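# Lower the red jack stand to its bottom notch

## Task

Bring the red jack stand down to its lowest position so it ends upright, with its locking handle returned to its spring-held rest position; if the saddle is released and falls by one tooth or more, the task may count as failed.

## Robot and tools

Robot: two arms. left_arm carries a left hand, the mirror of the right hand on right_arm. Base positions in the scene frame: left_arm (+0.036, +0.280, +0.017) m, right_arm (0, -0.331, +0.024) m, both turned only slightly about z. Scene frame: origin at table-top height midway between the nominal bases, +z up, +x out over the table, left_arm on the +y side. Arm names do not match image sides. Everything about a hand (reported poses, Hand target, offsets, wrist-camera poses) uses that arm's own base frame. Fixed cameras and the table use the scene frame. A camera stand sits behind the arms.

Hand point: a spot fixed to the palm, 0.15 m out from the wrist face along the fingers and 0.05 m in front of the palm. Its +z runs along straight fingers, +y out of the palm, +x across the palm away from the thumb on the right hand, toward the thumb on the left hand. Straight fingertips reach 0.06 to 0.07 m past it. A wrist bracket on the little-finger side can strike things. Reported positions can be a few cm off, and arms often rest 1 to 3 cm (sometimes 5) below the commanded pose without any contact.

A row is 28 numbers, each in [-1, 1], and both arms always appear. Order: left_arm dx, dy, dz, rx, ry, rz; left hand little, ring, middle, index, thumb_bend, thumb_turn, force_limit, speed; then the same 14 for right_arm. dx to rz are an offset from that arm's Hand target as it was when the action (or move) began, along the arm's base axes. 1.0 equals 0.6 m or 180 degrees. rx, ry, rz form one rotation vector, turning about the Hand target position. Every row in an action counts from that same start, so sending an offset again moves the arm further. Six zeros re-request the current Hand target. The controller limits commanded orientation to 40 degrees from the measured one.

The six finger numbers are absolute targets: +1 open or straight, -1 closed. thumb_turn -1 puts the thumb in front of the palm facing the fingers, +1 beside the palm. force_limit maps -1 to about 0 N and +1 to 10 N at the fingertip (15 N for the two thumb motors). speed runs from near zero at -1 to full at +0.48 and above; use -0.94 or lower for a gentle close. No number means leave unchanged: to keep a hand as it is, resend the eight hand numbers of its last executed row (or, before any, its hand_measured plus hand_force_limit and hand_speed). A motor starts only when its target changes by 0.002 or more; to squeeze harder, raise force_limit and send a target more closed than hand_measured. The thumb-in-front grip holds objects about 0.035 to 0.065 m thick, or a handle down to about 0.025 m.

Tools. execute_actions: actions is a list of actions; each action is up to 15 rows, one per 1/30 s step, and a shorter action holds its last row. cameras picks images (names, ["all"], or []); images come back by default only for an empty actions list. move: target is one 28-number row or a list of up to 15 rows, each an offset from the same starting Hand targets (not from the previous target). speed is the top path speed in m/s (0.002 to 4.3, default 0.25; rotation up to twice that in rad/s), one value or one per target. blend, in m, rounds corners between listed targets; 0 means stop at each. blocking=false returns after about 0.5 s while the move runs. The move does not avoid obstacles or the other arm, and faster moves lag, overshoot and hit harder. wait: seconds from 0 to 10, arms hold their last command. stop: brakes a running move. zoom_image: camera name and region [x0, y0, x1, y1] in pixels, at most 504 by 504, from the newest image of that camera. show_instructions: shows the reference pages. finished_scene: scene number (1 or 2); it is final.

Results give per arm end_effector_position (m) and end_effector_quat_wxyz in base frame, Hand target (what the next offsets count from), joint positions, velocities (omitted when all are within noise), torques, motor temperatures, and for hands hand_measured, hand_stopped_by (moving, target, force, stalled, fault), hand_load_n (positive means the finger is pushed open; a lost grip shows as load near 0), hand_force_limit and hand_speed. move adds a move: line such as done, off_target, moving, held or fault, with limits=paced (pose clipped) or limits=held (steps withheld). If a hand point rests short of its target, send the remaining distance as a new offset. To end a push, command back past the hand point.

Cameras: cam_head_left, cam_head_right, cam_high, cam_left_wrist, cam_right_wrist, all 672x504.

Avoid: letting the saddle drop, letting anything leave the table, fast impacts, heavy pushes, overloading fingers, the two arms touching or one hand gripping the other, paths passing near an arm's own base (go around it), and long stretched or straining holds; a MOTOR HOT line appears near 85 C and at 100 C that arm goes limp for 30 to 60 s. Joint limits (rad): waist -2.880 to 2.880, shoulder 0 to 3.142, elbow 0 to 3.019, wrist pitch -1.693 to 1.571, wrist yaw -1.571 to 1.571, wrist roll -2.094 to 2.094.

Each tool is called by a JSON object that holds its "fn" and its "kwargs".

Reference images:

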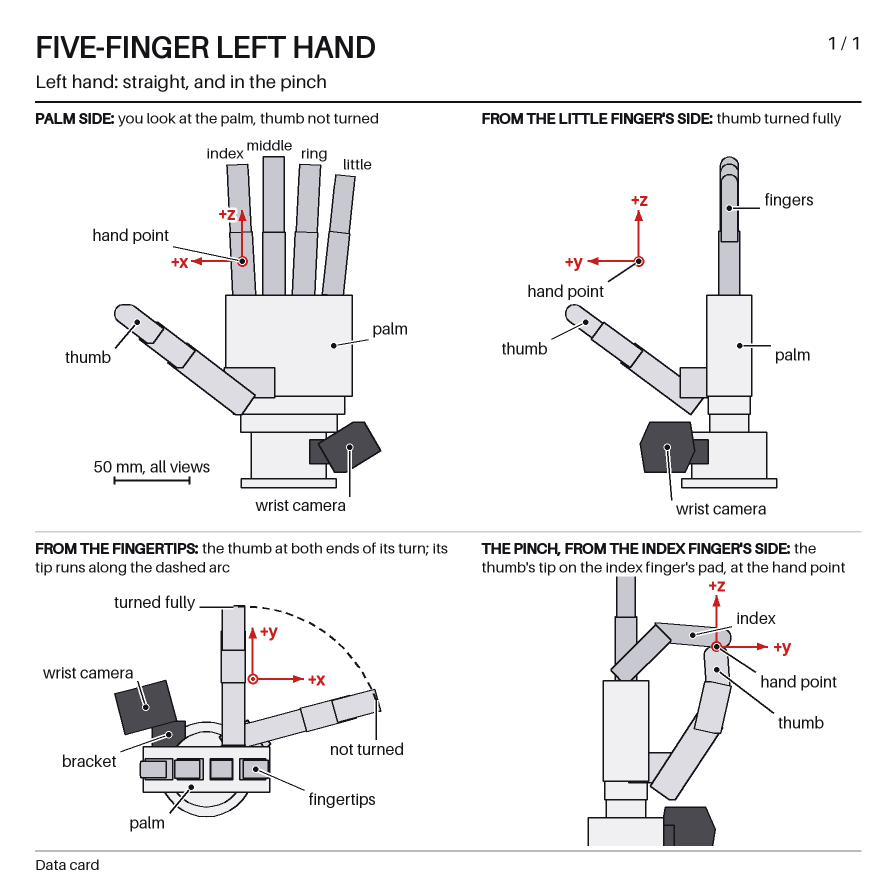

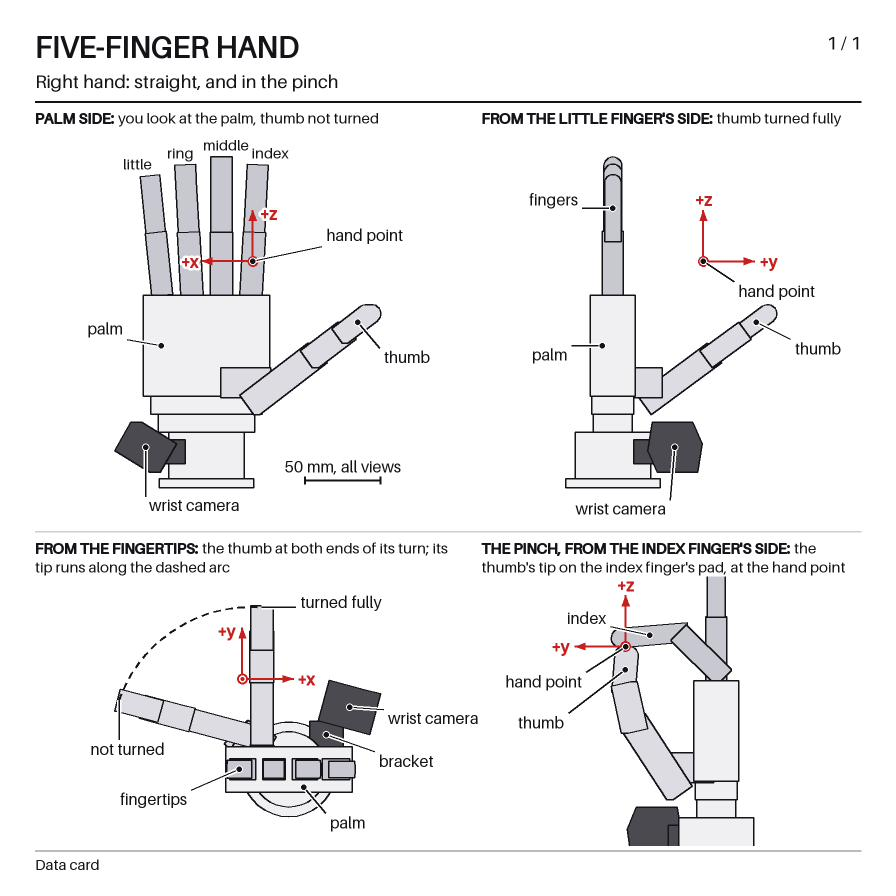

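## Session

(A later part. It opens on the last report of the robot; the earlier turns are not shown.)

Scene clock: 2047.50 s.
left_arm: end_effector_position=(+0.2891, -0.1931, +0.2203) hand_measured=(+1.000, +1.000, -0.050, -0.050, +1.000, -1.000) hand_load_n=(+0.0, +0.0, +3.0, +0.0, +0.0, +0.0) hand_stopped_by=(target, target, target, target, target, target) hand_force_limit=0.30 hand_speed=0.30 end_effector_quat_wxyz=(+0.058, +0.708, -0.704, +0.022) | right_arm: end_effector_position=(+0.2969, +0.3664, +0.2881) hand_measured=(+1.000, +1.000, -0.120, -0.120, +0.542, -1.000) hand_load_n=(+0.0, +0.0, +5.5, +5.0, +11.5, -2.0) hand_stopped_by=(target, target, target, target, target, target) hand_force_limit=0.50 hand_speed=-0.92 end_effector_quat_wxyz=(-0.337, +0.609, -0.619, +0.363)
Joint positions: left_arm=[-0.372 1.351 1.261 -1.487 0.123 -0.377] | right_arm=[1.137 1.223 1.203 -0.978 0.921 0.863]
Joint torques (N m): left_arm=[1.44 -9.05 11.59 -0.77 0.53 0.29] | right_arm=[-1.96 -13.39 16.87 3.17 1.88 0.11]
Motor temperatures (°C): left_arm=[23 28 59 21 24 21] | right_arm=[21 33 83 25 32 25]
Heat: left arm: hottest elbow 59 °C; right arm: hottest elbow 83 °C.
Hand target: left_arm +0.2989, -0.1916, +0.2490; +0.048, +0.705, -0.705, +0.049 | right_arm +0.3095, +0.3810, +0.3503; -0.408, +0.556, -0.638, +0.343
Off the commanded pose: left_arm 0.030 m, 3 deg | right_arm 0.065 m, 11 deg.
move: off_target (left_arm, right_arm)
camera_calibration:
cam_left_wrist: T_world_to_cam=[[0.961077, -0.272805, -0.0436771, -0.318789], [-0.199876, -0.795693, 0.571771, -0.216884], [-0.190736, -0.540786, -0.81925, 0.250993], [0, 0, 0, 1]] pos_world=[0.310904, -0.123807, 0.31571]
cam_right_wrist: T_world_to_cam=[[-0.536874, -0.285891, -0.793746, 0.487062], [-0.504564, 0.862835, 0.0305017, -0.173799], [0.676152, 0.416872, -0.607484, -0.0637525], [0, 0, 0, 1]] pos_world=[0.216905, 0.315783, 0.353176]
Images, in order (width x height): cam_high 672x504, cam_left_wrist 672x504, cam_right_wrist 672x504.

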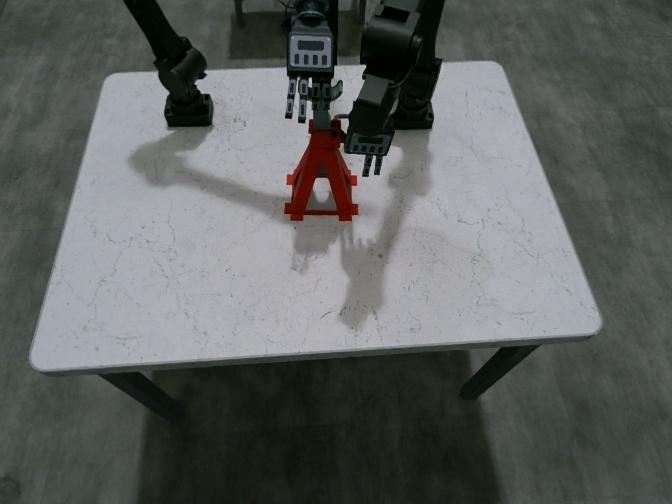

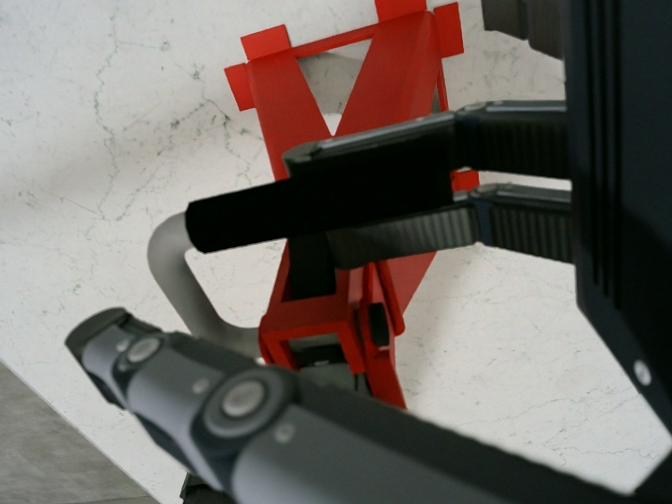

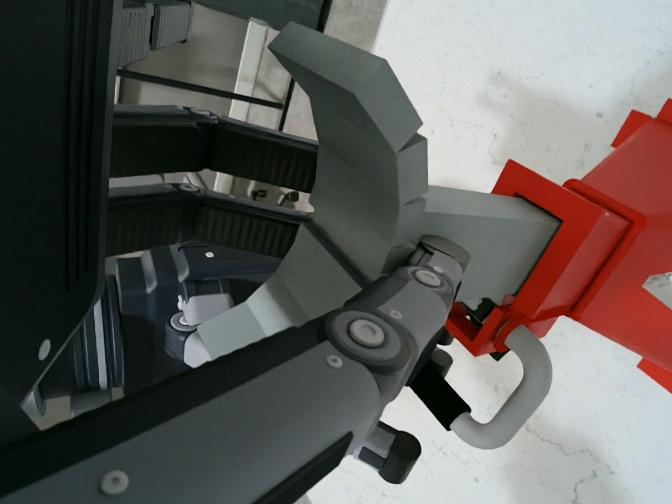

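{"fn": "move", "kwargs": {"target": [0,0,0,0,0,0,1,1,-0.05,-0.05,1,-1,0.3,0.3, 0,0,-0.05,0,0,0,-0.12,-0.12,-0.12,-0.12,0.54,-1,0.5,-0.92], "speed": 0.06, "cameras": ["cam_left_wrist","cam_right_wrist"]}}

Scene clock: 2093.73 s.
left_arm: end_effector_position=(+0.2891, -0.1931, +0.2203) hand_measured=(+1.000, +1.000, -0.050, -0.050, +1.000, -1.000) hand_load_n=(+0.0, +0.0, +3.0, +0.0, +0.0, +0.0) hand_stopped_by=(target, target, target, target, target, target) hand_force_limit=0.30 hand_speed=0.30 end_effector_quat_wxyz=(+0.058, +0.707, -0.704, +0.022) | right_arm: end_effector_position=(+0.2970, +0.3666, +0.2595) hand_measured=(-0.120, -0.120, -0.120, -0.120, +0.542, -1.000) hand_load_n=(+0.0, +0.0, +6.0, +6.5, +11.0, -1.5) hand_stopped_by=(target, target, target, target, target, target) hand_force_limit=0.50 hand_speed=-0.92 end_effector_quat_wxyz=(-0.341, +0.607, -0.620, +0.362)
Joint positions: left_arm=[-0.372 1.351 1.261 -1.487 0.123 -0.376] | right_arm=[1.137 1.223 1.125 -0.891 0.921 0.862]
Joint torques (N m): left_arm=[1.44 -9.05 11.59 -0.77 0.53 0.3] | right_arm=[-1.85 -12.92 16.57 3.04 1.78 0.07]
Motor temperatures (°C): left_arm=[23 28 61 21 24 21] | right_arm=[20 33 86 25 33 25]
Heat: left arm: hottest elbow 61 °C; right arm: hottest elbow 86 °C. Fold the right arm in close to its base, or ease its load, before you think long.
Hand target: left_arm +0.2989, -0.1916, +0.2490; +0.048, +0.705, -0.705, +0.049 | right_arm +0.3096, +0.3810, +0.3205; -0.408, +0.555, -0.638, +0.343
Off the commanded pose: left_arm 0.030 m, 3 deg | right_arm 0.064 m, 10 deg.
MOTOR HOT: joint 3 (elbow) of the right arm reports 86 °C; the controller stops that arm at 100 °C. To cool a motor, set the load down, stop pushing, or move to a pose that needs little force.
move: off_target (left_arm, right_arm)
camera_calibration:
cam_left_wrist: T_world_to_cam=[[0.960978, -0.27316, -0.0436481, -0.318908], [-0.200174, -0.795584, 0.571818, -0.216773], [-0.190924, -0.540768, -0.819218, 0.251063], [0, 0, 0, 1]] pos_world=[0.311005, -0.123807, 0.31571]
cam_right_wrist: T_world_to_cam=[[-0.533787, -0.279706, -0.79802, 0.462359], [-0.504863, 0.862473, 0.0354011, -0.17407], [0.678369, 0.421787, -0.60159, -0.0851833], [0, 0, 0, 1]] pos_world=[0.216705, 0.315385, 0.323889]
Images, in order (width x height): cam_left_wrist 672x504, cam_right_wrist 672x504.

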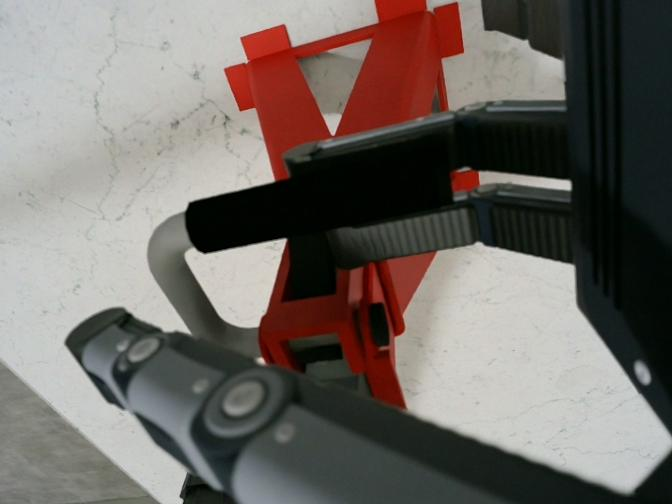

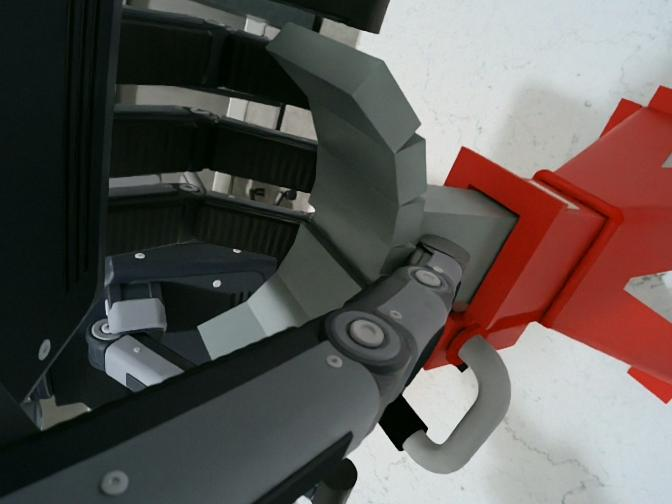

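{"fn": "move", "kwargs": {"target": [0,0,0,0,0,0,1,1,-0.05,-0.05,1,-1,0.3,0.3, 0,0,-0.03,0,0,0,-0.12,-0.12,-0.12,-0.12,0.54,-1,0.5,-0.92], "speed": 0.06, "cameras": ["cam_left_wrist","cam_right_wrist","cam_high"]}}

Scene clock: 2104.87 s.
left_arm: end_effector_position=(+0.2891, -0.1931, +0.2203) hand_measured=(+1.000, +1.000, -0.050, -0.050, +1.000, -1.000) hand_load_n=(+0.0, +0.0, +2.5, +0.0, +0.0, +0.0) hand_stopped_by=(target, target, target, target, target, target) hand_force_limit=0.30 hand_speed=0.30 end_effector_quat_wxyz=(+0.058, +0.707, -0.704, +0.022) | right_arm: end_effector_position=(+0.2970, +0.3666, +0.2444) hand_measured=(-0.120, -0.120, -0.120, -0.120, +0.542, -1.000) hand_load_n=(+0.0, +0.0, +6.5, +7.5, +10.5, -1.0) hand_stopped_by=(target, target, target, target, target, target) hand_force_limit=0.50 hand_speed=-0.92 end_effector_quat_wxyz=(-0.345, +0.605, -0.620, +0.360)
Joint positions: left_arm=[-0.372 1.351 1.261 -1.487 0.123 -0.376] | right_arm=[1.137 1.223 1.082 -0.84 0.921 0.862]
Joint torques (N m): left_arm=[1.38 -9.11 11.58 -0.76 0.53 0.29] | right_arm=[-2.14 -12.86 16.18 3.21 1.8 0.05]
Motor temperatures (°C): left_arm=[23 29 61 21 24 21] | right_arm=[20 33 85 25 33 25]
Heat: left arm: hottest elbow 61 °C; right arm: hottest elbow 85 °C. Fold the right arm in close to its base, or ease its load, before you think long.
Hand target: left_arm +0.2989, -0.1916, +0.2490; +0.048, +0.705, -0.705, +0.049 | right_arm +0.3095, +0.3810, +0.3025; -0.408, +0.555, -0.638, +0.343
Off the commanded pose: left_arm 0.030 m, 3 deg | right_arm 0.061 m, 10 deg.
MOTOR HOT: still on. Joint 3 (elbow) of the right arm reports 85 °C.
move: off_target (left_arm, right_arm)
camera_calibration:
cam_left_wrist: T_world_to_cam=[[0.960978, -0.27316, -0.0436481, -0.318908], [-0.200174, -0.795584, 0.571818, -0.216773], [-0.190924, -0.540768, -0.819218, 0.251063], [0, 0, 0, 1]] pos_world=[0.311005, -0.123807, 0.31571]
cam_right_wrist: T_world_to_cam=[[-0.53086, -0.273033, -0.802272, 0.448037], [-0.505159, 0.862058, 0.0408818, -0.174727], [0.680443, 0.426977, -0.595557, -0.0982093], [0, 0, 0, 1]] pos_world=[0.216406, 0.314887, 0.308101]
Images, in order (width x height): cam_high 672x504, cam_left_wrist 672x504, cam_right_wrist 672x504.

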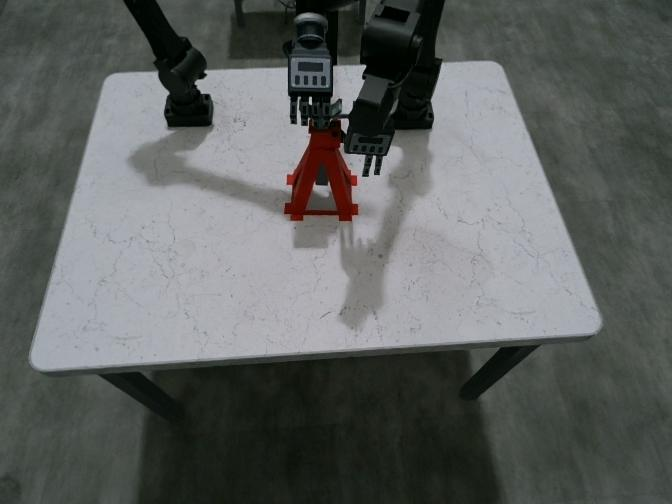

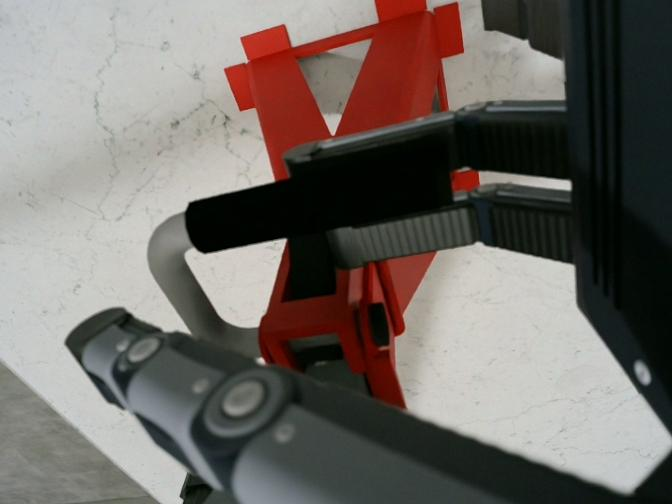

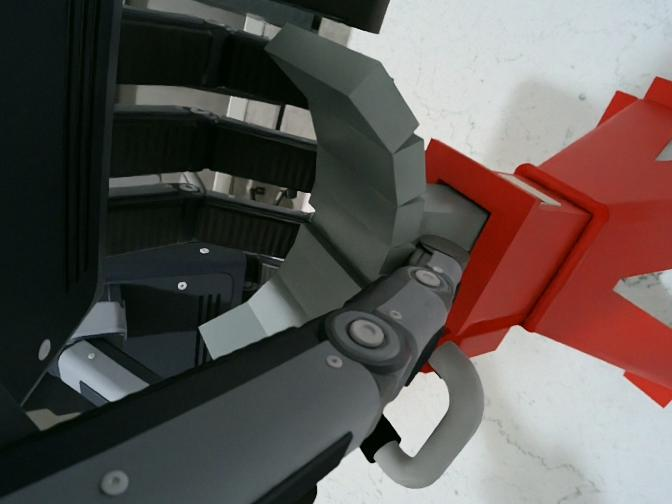

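{"fn": "zoom_image", "kwargs": {"camera": "cam_right_wrist", "region": [340, 120, 540, 380]}}

{"fn": "zoom_image", "kwargs": {"camera": "cam_left_wrist", "region": [150, 240, 440, 460]}}

Scaled by 1.938 from the camera's 672x504 image, which has a finer 960x720 frame.

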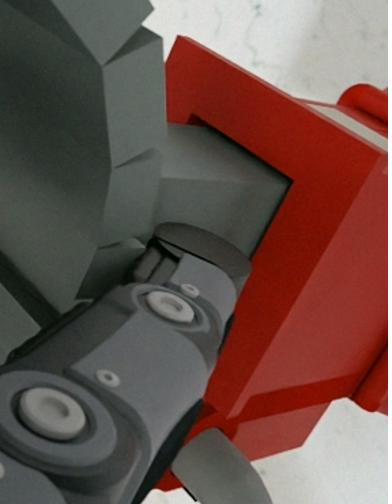

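Scaled by 1.738 from the camera's 672x504 image, which has a finer 960x720 frame.

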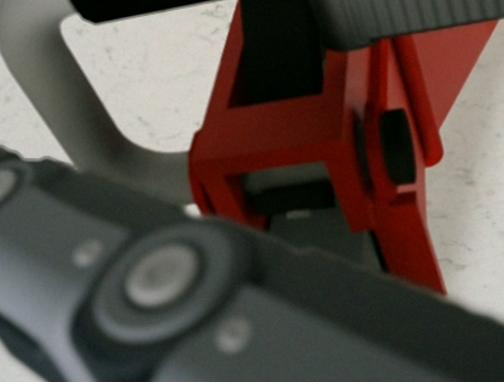

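{"fn": "move", "kwargs": {"target": [0,0,0,0,0,0,1,1,-0.05,-0.05,1,-1,0.3,0.3, 0,0,-0.016,0,0,0,-0.12,-0.12,-0.12,-0.12,0.54,-1,0.5,-0.92], "speed": 0.05, "cameras": ["cam_right_wrist","cam_head_right"]}}

{"fn": "zoom_image", "kwargs": {"camera": "cam_right_wrist", "region": [340, 120, 540, 380]}}

Scene clock: 2124.93 s.
left_arm: end_effector_position=(+0.2890, -0.1931, +0.2204) hand_measured=(+1.000, +1.000, -0.050, -0.050, +1.000, -1.000) hand_load_n=(+0.0, +0.0, +2.5, +0.0, +0.0, +0.0) hand_stopped_by=(target, target, target, target, target, target) hand_force_limit=0.30 hand_speed=0.30 end_effector_quat_wxyz=(+0.058, +0.707, -0.704, +0.022) | right_arm: end_effector_position=(+0.2968, +0.3665, +0.2365) hand_measured=(-0.120, -0.120, -0.120, -0.120, +0.542, -1.000) hand_load_n=(+0.0, +0.0, +6.5, +8.0, +10.5, -1.0) hand_stopped_by=(target, target, target, target, target, target) hand_force_limit=0.50 hand_speed=-0.92 end_effector_quat_wxyz=(-0.347, +0.604, -0.621, +0.359)
Joint positions: left_arm=[-0.372 1.351 1.261 -1.488 0.124 -0.376] | right_arm=[1.137 1.223 1.059 -0.812 0.92 0.863]
Joint torques (N m): left_arm=[1.38 -9.05 11.58 -0.76 0.53 0.29] | right_arm=[-1.38 -12.34 16.43 2.88 1.88 0.09]
Motor temperatures (°C): left_arm=[23 29 62 21 24 21] | right_arm=[20 33 85 25 34 25]
Heat: left arm: hottest elbow 62 °C; right arm: hottest elbow 85 °C. Fold the right arm in close to its base, or ease its load, before you think long.
Hand target: left_arm +0.2989, -0.1917, +0.2490; +0.049, +0.705, -0.705, +0.050 | right_arm +0.3095, +0.3810, +0.2928; -0.408, +0.556, -0.638, +0.343
Off the commanded pose: left_arm 0.030 m, 3 deg | right_arm 0.060 m, 9 deg.
MOTOR HOT: still on. Joint 3 (elbow) of the right arm reports 85 °C.
move: off_target (left_arm, right_arm)
camera_calibration:
cam_right_wrist: T_world_to_cam=[[-0.529719, -0.268314, -0.804615, 0.440007], [-0.505093, 0.861885, 0.045117, -0.17542], [0.681379, 0.430305, -0.592081, -0.105124], [0, 0, 0, 1]] pos_world=[0.216106, 0.314488, 0.299709]
Images, in order (width x height): cam_head_right 672x504, cam_right_wrist 672x504.

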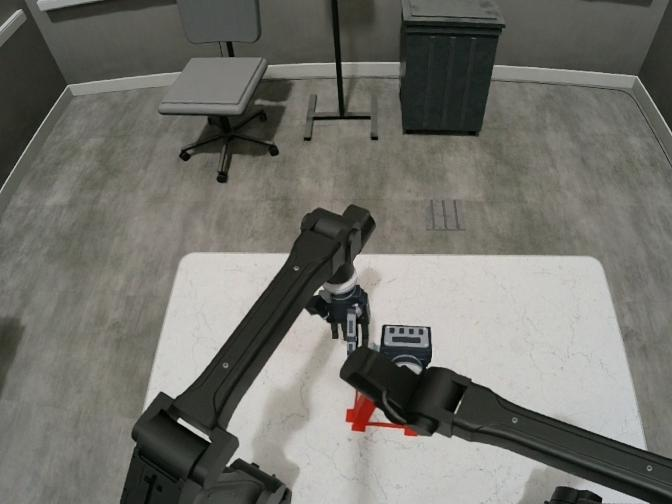

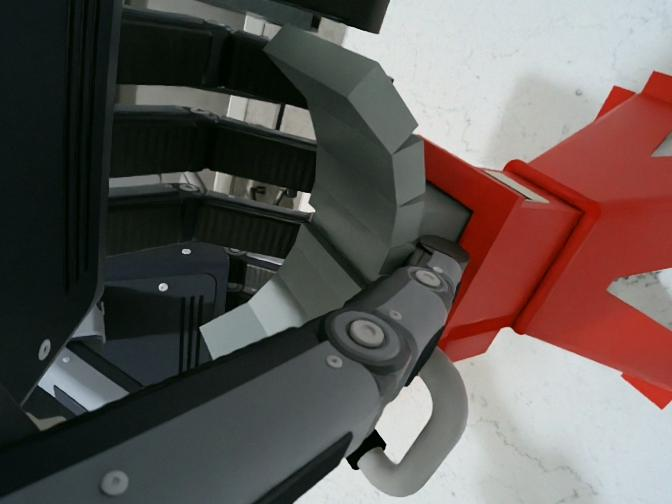

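Scaled by 1.938 from the camera's 672x504 image, which has a finer 960x720 frame.

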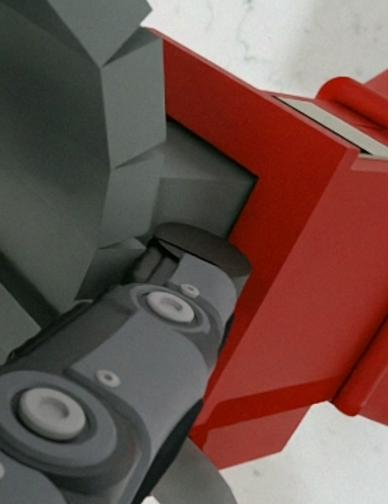

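{"fn": "move", "kwargs": {"target": [0,0,0,0,0,0,1,1,-0.05,-0.05,1,-1,0.3,0.3, 0,0,-0.012,0,0,0,-0.12,-0.12,-0.12,-0.12,0.54,-1,0.5,-0.92], "speed": 0.05, "cameras": ["cam_right_wrist","cam_high","cam_left_wrist"]}}

{"fn": "zoom_image", "kwargs": {"camera": "cam_right_wrist", "region": [340, 120, 540, 380]}}

{"fn": "zoom_image", "kwargs": {"camera": "cam_high", "region": [260, 60, 420, 230]}}

Scene clock: 2145.33 s.
left_arm: end_effector_position=(+0.2889, -0.1930, +0.2204) hand_measured=(+1.000, +1.000, -0.050, -0.050, +1.000, -1.000) hand_load_n=(+0.0, +0.0, +2.5, +0.0, +0.0, +0.0) hand_stopped_by=(target, target, target, target, target, target) hand_force_limit=0.30 hand_speed=0.30 end_effector_quat_wxyz=(+0.058, +0.707, -0.704, +0.021) | right_arm: end_effector_position=(+0.2968, +0.3665, +0.2309) hand_measured=(-0.120, -0.120, -0.120, -0.120, +0.542, -1.000) hand_load_n=(+0.0, +0.0, +6.5, +8.5, +10.5, -1.0) hand_stopped_by=(target, target, target, target, target, target) hand_force_limit=0.50 hand_speed=-0.92 end_effector_quat_wxyz=(-0.349, +0.603, -0.622, +0.358)
Joint positions: left_arm=[-0.372 1.351 1.261 -1.488 0.124 -0.376] | right_arm=[1.137 1.223 1.043 -0.791 0.92 0.865]
Joint torques (N m): left_arm=[1.44 -9.11 11.59 -0.75 0.52 0.29] | right_arm=[-1.85 -12.63 16.02 2.88 1.85 0.08]
Motor temperatures (°C): left_arm=[23 29 62 21 24 21] | right_arm=[20 33 85 25 35 25]
Heat: left arm: hottest elbow 62 °C; right arm: hottest elbow 85 °C. Fold the right arm in close to its base, or ease its load, before you think long.
Hand target: left_arm +0.2989, -0.1917, +0.2490; +0.049, +0.705, -0.705, +0.049 | right_arm +0.3095, +0.3809, +0.2856; -0.408, +0.556, -0.638, +0.343
Off the commanded pose: left_arm 0.030 m, 3 deg | right_arm 0.058 m, 9 deg.
MOTOR HOT: still on. Joint 3 (elbow) of the right arm reports 85 °C.
move: off_target (left_arm, right_arm)
camera_calibration:
cam_left_wrist: T_world_to_cam=[[0.960938, -0.273166, -0.0444761, -0.318442], [-0.199683, -0.795573, 0.572005, -0.217079], [-0.191636, -0.540781, -0.819043, 0.25127], [0, 0, 0, 1]] pos_world=[0.310809, -0.123807, 0.315808]
cam_right_wrist: T_world_to_cam=[[-0.528322, -0.263514, -0.807116, 0.433978], [-0.504532, 0.862011, 0.0488201, -0.17619], [0.682878, 0.433009, -0.588371, -0.110738], [0, 0, 0, 1]] pos_world=[0.216007, 0.314188, 0.293716]
Images, in order (width x height): cam_high 672x504, cam_left_wrist 672x504, cam_right_wrist 672x504.

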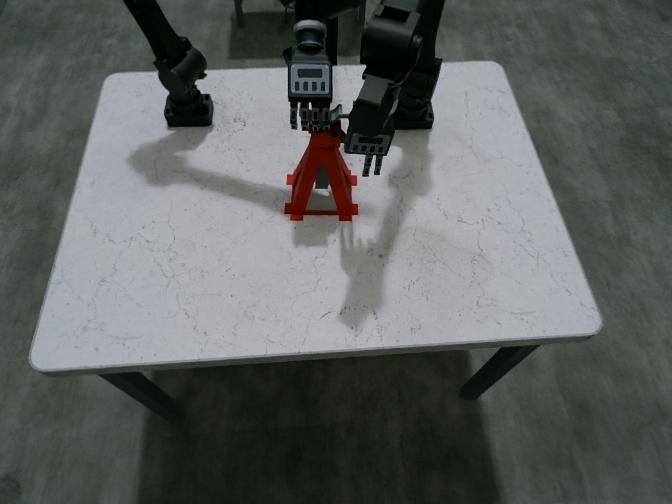

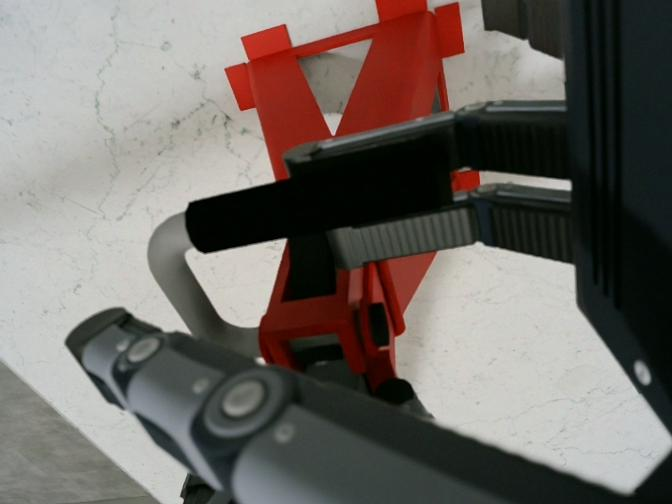

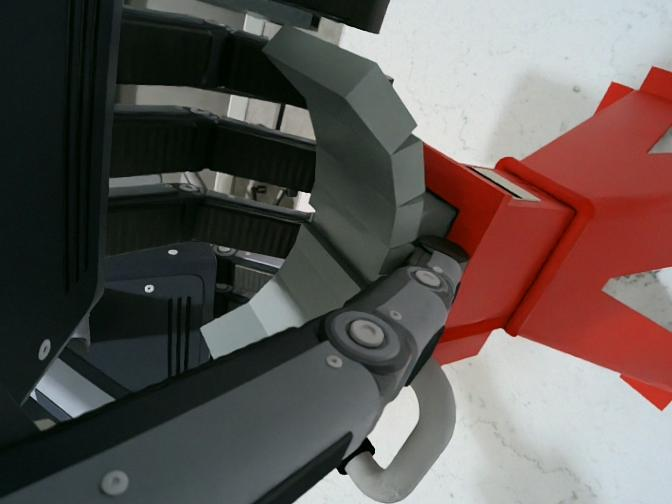

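Scaled by 1.938 from the camera's 672x504 image, which has a finer 960x720 frame.

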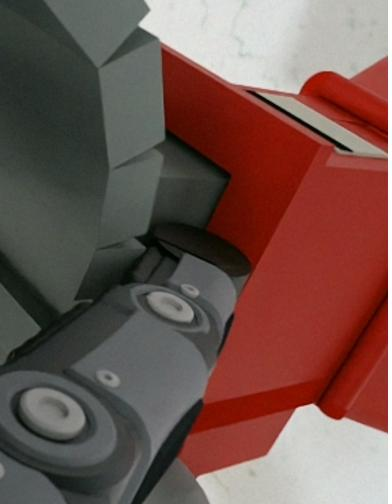

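Scaled by 2.965 from the camera's 672x504 image, which has a finer 960x720 frame.

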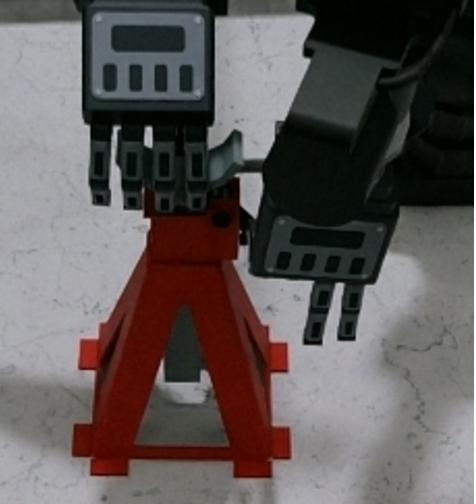

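{"fn": "move", "kwargs": {"target": [0,0,-0.125,0,0,0,1,1,-0.05,-0.05,1,-1,0.3,0.3, 0,0,0,0,0,0,-0.12,-0.12,-0.12,-0.12,0.54,-1,0.5,-0.92], "speed": 0.08, "cameras": ["cam_right_wrist","cam_left_wrist"]}}

Scene clock: 2242.77 s.
left_arm: end_effector_position=(+0.2950, -0.1959, +0.1769) hand_measured=(+1.000, +1.000, -0.050, -0.050, +1.000, -1.000) hand_load_n=(+0.0, +0.0, +0.0, +0.0, +0.0, +0.0) hand_stopped_by=(target, target, target, target, target, target) hand_force_limit=0.30 hand_speed=0.30 end_effector_quat_wxyz=(+0.049, +0.704, -0.706, +0.047) | right_arm: end_effector_position=(+0.2970, +0.3665, +0.2310) hand_measured=(-0.120, -0.120, -0.120, -0.120, +0.542, -1.000) hand_load_n=(+0.0, +0.0, +6.5, +9.0, +10.0, -1.0) hand_stopped_by=(target, target, target, target, target, target) hand_force_limit=0.50 hand_speed=-0.92 end_effector_quat_wxyz=(-0.349, +0.602, -0.622, +0.358)
Joint positions: left_arm=[-0.372 1.348 1.148 -1.324 0.127 -0.372] | right_arm=[1.137 1.223 1.043 -0.79 0.92 0.865]
Joint torques (N m): left_arm=[1.44 -7 7.13 0.77 0.4 0.25] | right_arm=[-2.14 -12.4 16.13 2.86 1.82 0.05]
Motor temperatures (°C): left_arm=[23 29 63 21 24 21] | right_arm=[20 33 88 25 37 25]
Heat: left arm: hottest elbow 63 °C; right arm: hottest elbow 88 °C. Fold the right arm in close to its base, or ease its load, before you think long.
Hand target: left_arm +0.2988, -0.1916, +0.1740; +0.049, +0.705, -0.705, +0.049 | right_arm +0.3095, +0.3810, +0.2856; -0.408, +0.556, -0.638, +0.343
Off the commanded pose: left_arm 0.006 m, 0 deg | right_arm 0.058 m, 9 deg.
MOTOR HOT: still on. Joint 3 (elbow) of the right arm reports 88 °C.
move: off_target (right_arm)
camera_calibration:
cam_left_wrist: T_world_to_cam=[[0.960637, -0.27765, 0.00930362, -0.337333], [-0.231467, -0.781434, 0.579469, -0.182459], [-0.153619, -0.558813, -0.814941, 0.199751], [0, 0, 0, 1]] pos_world=[0.312507, -0.124617, 0.271653]
cam_right_wrist: T_world_to_cam=[[-0.52812, -0.262661, -0.807526, 0.43384], [-0.504209, 0.862172, 0.0493157, -0.176405], [0.683274, 0.433207, -0.587766, -0.111132], [0, 0, 0, 1]] pos_world=[0.216108, 0.314188, 0.293718]
Images, in order (width x height): cam_left_wrist 672x504, cam_right_wrist 672x504.

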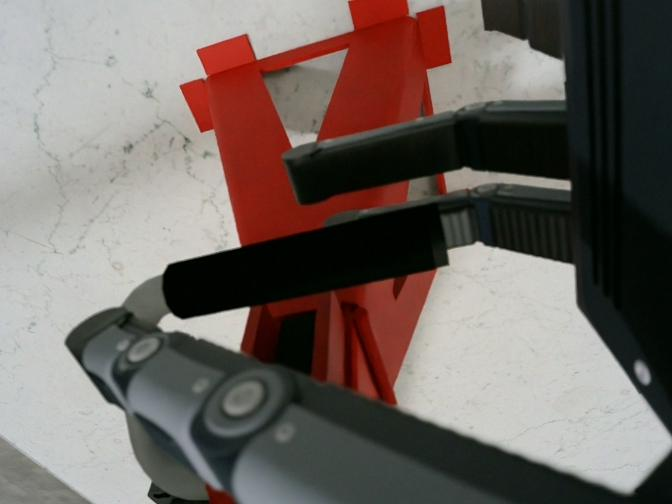

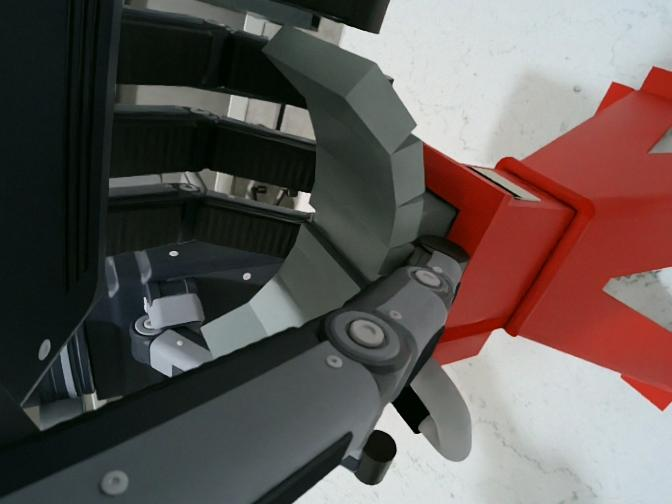

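{"fn": "move", "kwargs": {"target": [0,0,0,0,0,0,1,1,1,1,1,-1,0.3,0.3, 0,0,-0.035,0,0,0,-0.12,-0.12,-0.12,-0.12,0.54,-1,0.5,-0.92], "speed": 0.06, "cameras": ["cam_right_wrist","cam_left_wrist"]}}

Scene clock: 2249.30 s.
left_arm: end_effector_position=(+0.2952, -0.1960, +0.1769) hand_measured=(+1.000, +1.000, +1.000, +1.000, +1.000, -1.000) hand_load_n=(+0.0, +0.0, +0.0, +0.0, +0.0, +0.0) hand_stopped_by=(target, target, target, target, target, target) hand_force_limit=0.30 hand_speed=0.30 end_effector_quat_wxyz=(+0.049, +0.704, -0.707, +0.047) | right_arm: end_effector_position=(+0.2986, +0.3666, +0.2276) hand_measured=(-0.120, -0.120, -0.120, -0.120, +0.542, -1.000) hand_load_n=(+0.0, +0.0, +1.5, +2.5, +10.0, -3.0) hand_stopped_by=(target, target, target, target, target, target) hand_force_limit=0.50 hand_speed=-0.92 end_effector_quat_wxyz=(-0.358, +0.597, -0.621, +0.359)
Joint positions: left_arm=[-0.372 1.348 1.148 -1.323 0.127 -0.372] | right_arm=[1.137 1.218 1.019 -0.747 0.929 0.856]
Joint torques (N m): left_arm=[1.49 -7 7.13 0.72 0.39 0.25] | right_arm=[-1.14 -10.93 14.27 3.28 1.44 0.1]
Motor temperatures (°C): left_arm=[23 30 61 21 24 21] | right_arm=[20 33 88 25 37 25]
Heat: left arm: hottest elbow 61 °C; right arm: hottest elbow 88 °C. Fold the right arm in close to its base, or ease its load, before you think long.
Hand target: left_arm +0.2989, -0.1916, +0.1740; +0.048, +0.705, -0.705, +0.049 | right_arm +0.3095, +0.3809, +0.2646; -0.408, +0.556, -0.638, +0.343
Off the commanded pose: left_arm 0.006 m, 0 deg | right_arm 0.041 m, 8 deg.
MOTOR HOT: still on. Joint 3 (elbow) of the right arm reports 88 °C.
move: off_target (right_arm)
camera_calibration:
cam_left_wrist: T_world_to_cam=[[0.960529, -0.277998, 0.0100835, -0.337744], [-0.232189, -0.781232, 0.579452, -0.182159], [-0.153209, -0.558922, -0.814944, 0.199641], [0, 0, 0, 1]] pos_world=[0.312705, -0.124617, 0.271654]
cam_right_wrist: T_world_to_cam=[[-0.514084, -0.25271, -0.819668, 0.426925], [-0.504774, 0.86175, 0.050903, -0.175518], [0.693484, 0.439915, -0.570573, -0.12377], [0, 0, 0, 1]] pos_world=[0.216711, 0.313589, 0.288251]
Images, in order (width x height): cam_left_wrist 672x504, cam_right_wrist 672x504.

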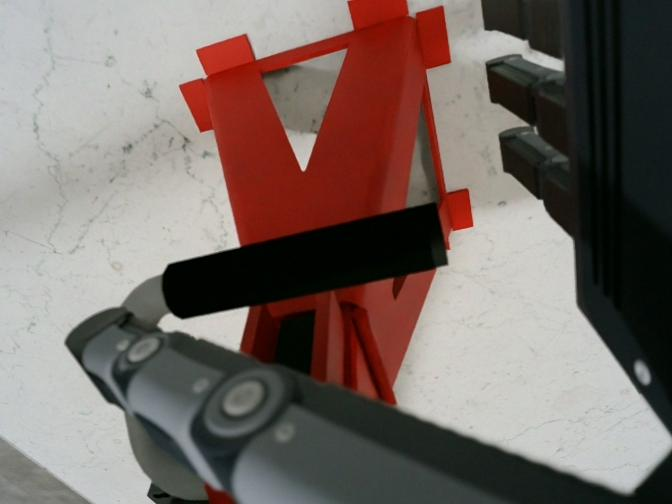

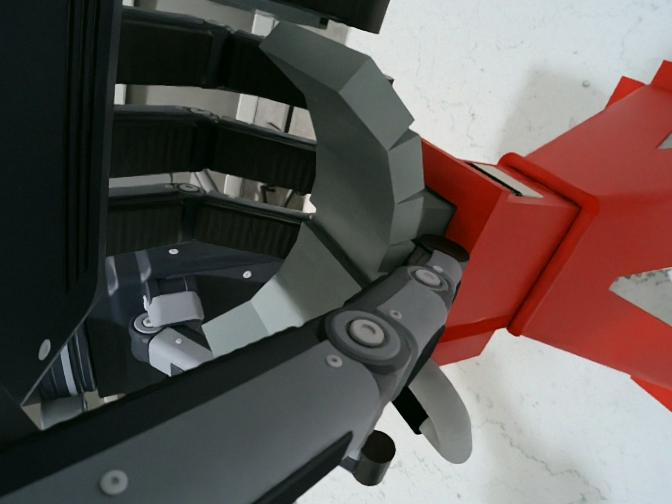

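{"fn": "move", "kwargs": {"target": [0,0,0,0,0,0,1,1,1,1,1,-1,0.3,0.3, 0,0,-0.03,0,0,0,-0.12,-0.12,-0.12,-0.12,0.54,-1,0.5,-0.92], "speed": 0.06, "cameras": ["cam_right_wrist"]}}

{"fn": "zoom_image", "kwargs": {"camera": "cam_right_wrist", "region": [340, 120, 540, 380]}}

Scene clock: 2258.00 s.
left_arm: end_effector_position=(+0.2952, -0.1960, +0.1769) hand_measured=(+1.000, +1.000, +1.000, +1.000, +1.000, -1.000) hand_load_n=(+0.0, +0.0, +0.0, +0.0, +0.0, +0.0) hand_stopped_by=(target, target, target, target, target, target) hand_force_limit=0.30 hand_speed=0.30 end_effector_quat_wxyz=(+0.049, +0.704, -0.707, +0.047) | right_arm: end_effector_position=(+0.2987, +0.3671, +0.2276) hand_measured=(-0.120, -0.120, -0.120, -0.120, +0.542, -1.000) hand_load_n=(+0.0, +0.0, +1.5, +4.0, +11.0, -7.0) hand_stopped_by=(target, target, target, target, target, target) hand_force_limit=0.50 hand_speed=-0.92 end_effector_quat_wxyz=(-0.372, +0.591, -0.620, +0.358)
Joint positions: left_arm=[-0.372 1.348 1.148 -1.323 0.127 -0.372] | right_arm=[1.14 1.203 0.993 -0.698 0.935 0.843]
Joint torques (N m): left_arm=[1.44 -6.95 7.13 0.7 0.39 0.25] | right_arm=[-2.32 -7.94 13.04 3.45 1.16 0.22]
Motor temperatures (°C): left_arm=[23 30 59 21 24 21] | right_arm=[20 33 85 25 36 25]
Heat: left arm: hottest elbow 59 °C; right arm: hottest elbow 85 °C. Fold the right arm in close to its base, or ease its load, before you think long.
Hand target: left_arm +0.2989, -0.1916, +0.1740; +0.048, +0.705, -0.705, +0.049 | right_arm +0.3095, +0.3810, +0.2467; -0.408, +0.556, -0.638, +0.343
Off the commanded pose: left_arm 0.006 m, 0 deg | right_arm 0.026 m, 6 deg.
MOTOR HOT: still on. Joint 3 (elbow) of the right arm reports 85 °C.
move: off_target (right_arm)
camera_calibration:
cam_right_wrist: T_world_to_cam=[[-0.49641, -0.237717, -0.834906, 0.419803], [-0.510338, 0.857937, 0.0591576, -0.174721], [0.702233, 0.455451, -0.547205, -0.137675], [0, 0, 0, 1]] pos_world=[0.215908, 0.312398, 0.285496]
Images, in order (width x height): cam_right_wrist 672x504.

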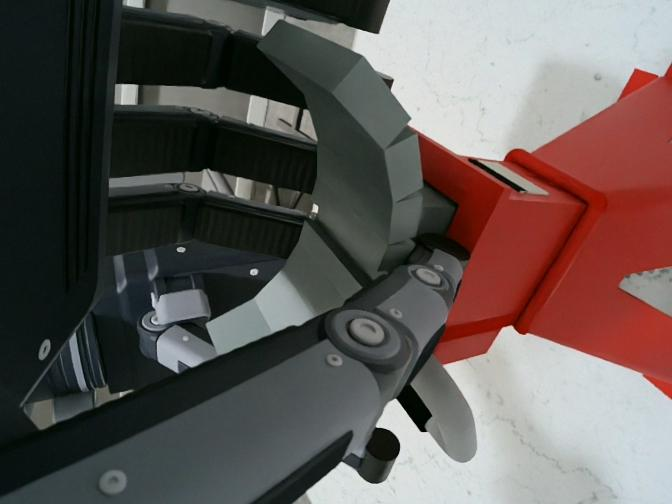

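Scaled by 1.938 from the camera's 672x504 image, which has a finer 960x720 frame.

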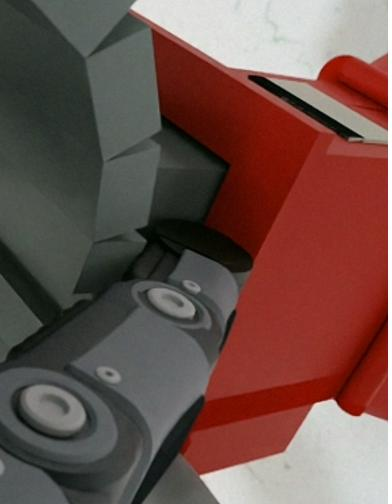

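{"fn": "move", "kwargs": {"target": [0,0,0.18,0,0,0,1,1,1,1,1,-1,0.3,0.3, 0,0,0.015,0,0,0,-0.12,-0.12,-0.12,-0.12,0.54,-1,0.5,-0.92], "speed": 0.12, "cameras": ["cam_left_wrist","cam_right_wrist"]}}

{"fn": "zoom_image", "kwargs": {"camera": "cam_left_wrist", "region": [150, 200, 480, 450]}}

Scene clock: 2266.73 s.
left_arm: end_effector_position=(+0.2882, -0.1932, +0.2642) hand_measured=(+1.000, +1.000, +1.000, +1.000, +1.000, -1.000) hand_load_n=(+0.0, +0.5, +0.0, +0.0, +0.0, +0.0) hand_stopped_by=(target, target, target, target, target, target) hand_force_limit=0.30 hand_speed=0.30 end_effector_quat_wxyz=(+0.056, +0.705, -0.706, +0.030) | right_arm: end_effector_position=(+0.2987, +0.3670, +0.2278) hand_measured=(-0.120, -0.120, -0.120, -0.120, +0.542, -1.000) hand_load_n=(+0.0, +0.0, +1.5, +4.0, +10.5, -7.0) hand_stopped_by=(target, target, target, target, target, target) hand_force_limit=0.50 hand_speed=-0.92 end_effector_quat_wxyz=(-0.372, +0.591, -0.620, +0.358)
Joint positions: left_arm=[-0.372 1.334 1.361 -1.588 0.127 -0.372] | right_arm=[1.14 1.203 0.993 -0.698 0.935 0.843]
Joint torques (N m): left_arm=[1.38 -7.41 10.96 -0.2 0.37 0.25] | right_arm=[-1.61 -8.47 14.6 2.45 1.14 0.25]
Motor temperatures (°C): left_arm=[23 30 57 21 24 21] | right_arm=[20 33 85 25 35 25]
Heat: left arm: hottest elbow 57 °C; right arm: hottest elbow 85 °C. Fold the right arm in close to its base, or ease its load, before you think long.
Hand target: left_arm +0.2989, -0.1916, +0.2820; +0.048, +0.705, -0.705, +0.049 | right_arm +0.3095, +0.3810, +0.2557; -0.408, +0.556, -0.638, +0.343
Off the commanded pose: left_arm 0.021 m, 2 deg | right_arm 0.033 m, 6 deg.
MOTOR HOT: still on. Joint 3 (elbow) of the right arm reports 85 °C.
move: off_target (left_arm, right_arm)
camera_calibration:
cam_left_wrist: T_world_to_cam=[[0.960219, -0.277928, -0.0271044, -0.321156], [-0.212108, -0.789044, 0.576558, -0.238827], [-0.181628, -0.547873, -0.816606, 0.282053], [0, 0, 0, 1]] pos_world=[0.308952, -0.123174, 0.359319]
cam_right_wrist: T_world_to_cam=[[-0.496256, -0.237763, -0.834985, 0.419901], [-0.510524, 0.857826, 0.0591517, -0.174622], [0.702208, 0.455634, -0.547085, -0.137536], [0, 0, 0, 1]] pos_world=[0.215808, 0.312298, 0.285696]
Images, in order (width x height): cam_left_wrist 672x504, cam_right_wrist 672x504.

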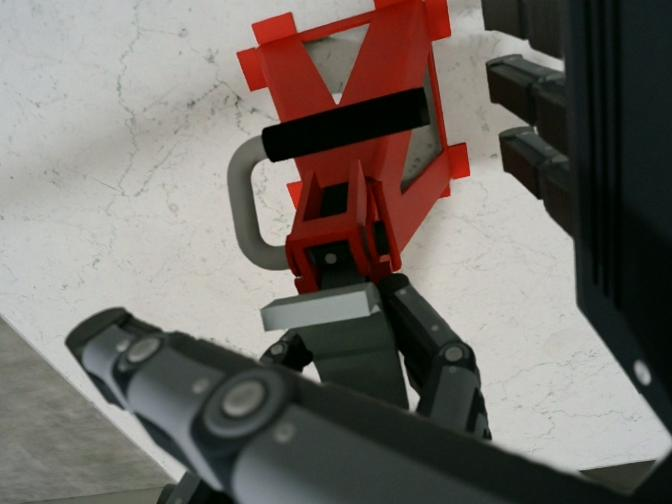

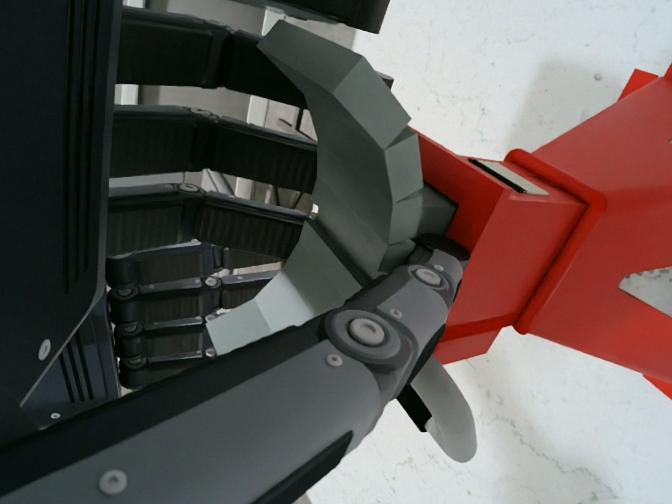

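Scaled by 1.527 from the camera's 672x504 image, which has a finer 960x720 frame.

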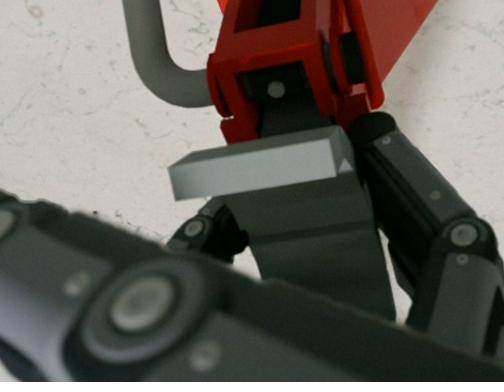

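{"fn": "zoom_image", "kwargs": {"camera": "cam_left_wrist", "region": [270, 200, 420, 320]}}

Scaled by 3.360 from the camera's 672x504 image, which has a finer 960x720 frame.

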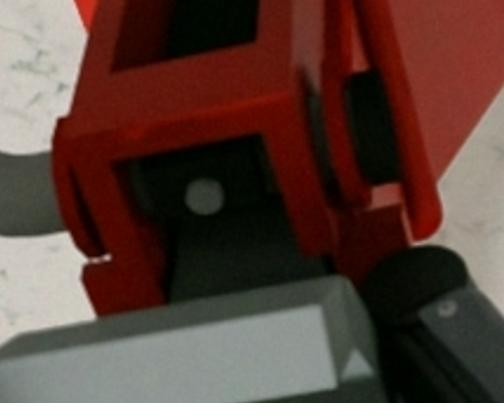

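{"fn": "move", "kwargs": {"target": [0,0,0,0,0,0,1,1,1,1,1,-1,0.3,0.3, 0,0,0.0,0,0,0,-0.12,-0.12,-0.12,-0.12,0.58,-1,0.5,-0.92], "speed": 0.05, "cameras": ["cam_left_wrist","cam_right_wrist"]}}

Scene clock: 2322.60 s.
left_arm: end_effector_position=(+0.2882, -0.1932, +0.2642) hand_measured=(+1.000, +1.000, +1.000, +1.000, +1.000, -1.000) hand_load_n=(+0.0, +0.0, +0.0, +0.0, +0.0, +0.0) hand_stopped_by=(target, target, target, target, target, target) hand_force_limit=0.30 hand_speed=0.30 end_effector_quat_wxyz=(+0.056, +0.705, -0.706, +0.030) | right_arm: end_effector_position=(+0.2993, +0.3665, +0.2283) hand_measured=(-0.120, -0.120, -0.120, -0.120, +0.582, -1.000) hand_load_n=(+0.0, +0.0, +0.0, +0.0, +3.0, -4.5) hand_stopped_by=(target, target, target, target, target, target) hand_force_limit=0.50 hand_speed=-0.92 end_effector_quat_wxyz=(-0.372, +0.589, -0.621, +0.359)
Joint positions: left_arm=[-0.372 1.334 1.361 -1.588 0.127 -0.372] | right_arm=[1.14 1.203 0.993 -0.698 0.94 0.846]
Joint torques (N m): left_arm=[1.44 -7.41 10.97 -0.17 0.37 0.25] | right_arm=[-2.02 -8.35 14.61 2.78 0.98 0.2]
Motor temperatures (°C): left_arm=[23 30 60 21 24 21] | right_arm=[20 32 87 25 33 25]
Heat: left arm: hottest elbow 60 °C; right arm: hottest elbow 87 °C. Fold the right arm in close to its base, or ease its load, before you think long.
Hand target: left_arm +0.2989, -0.1916, +0.2820; +0.048, +0.705, -0.705, +0.049 | right_arm +0.3096, +0.3809, +0.2557; -0.408, +0.555, -0.638, +0.343
Off the commanded pose: left_arm 0.021 m, 2 deg | right_arm 0.033 m, 6 deg.
MOTOR HOT: still on. Joint 3 (elbow) of the right arm reports 87 °C.
move: off_target (left_arm, right_arm)
camera_calibration:
cam_left_wrist: T_world_to_cam=[[0.960219, -0.277928, -0.0271044, -0.321156], [-0.212108, -0.789044, 0.576558, -0.238827], [-0.181628, -0.547873, -0.816606, 0.282053], [0, 0, 0, 1]] pos_world=[0.308952, -0.123174, 0.359319]
cam_right_wrist: T_world_to_cam=[[-0.494326, -0.235044, -0.836896, 0.419406], [-0.506995, 0.86, 0.0579322, -0.175445], [0.706114, 0.45294, -0.544287, -0.138277], [0, 0, 0, 1]] pos_world=[0.216013, 0.312093, 0.285901]
Images, in order (width x height): cam_left_wrist 672x504, cam_right_wrist 672x504.

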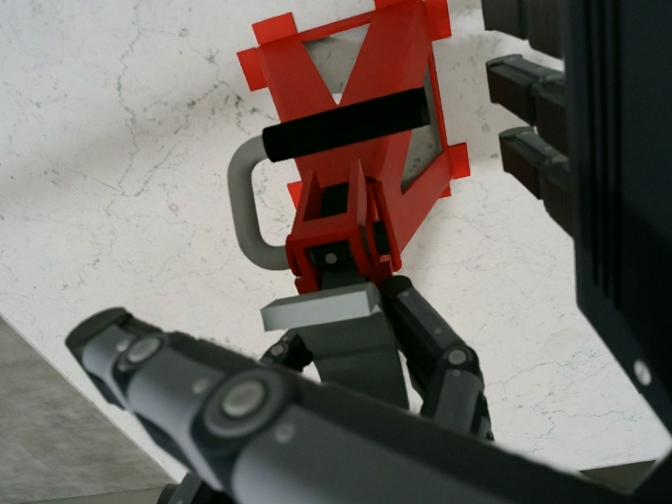

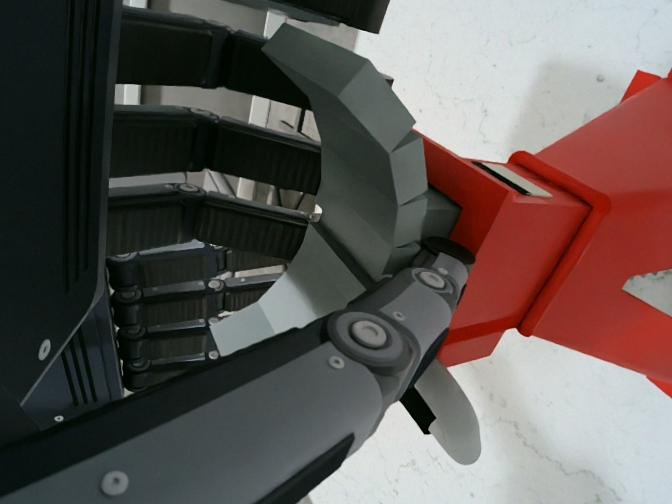

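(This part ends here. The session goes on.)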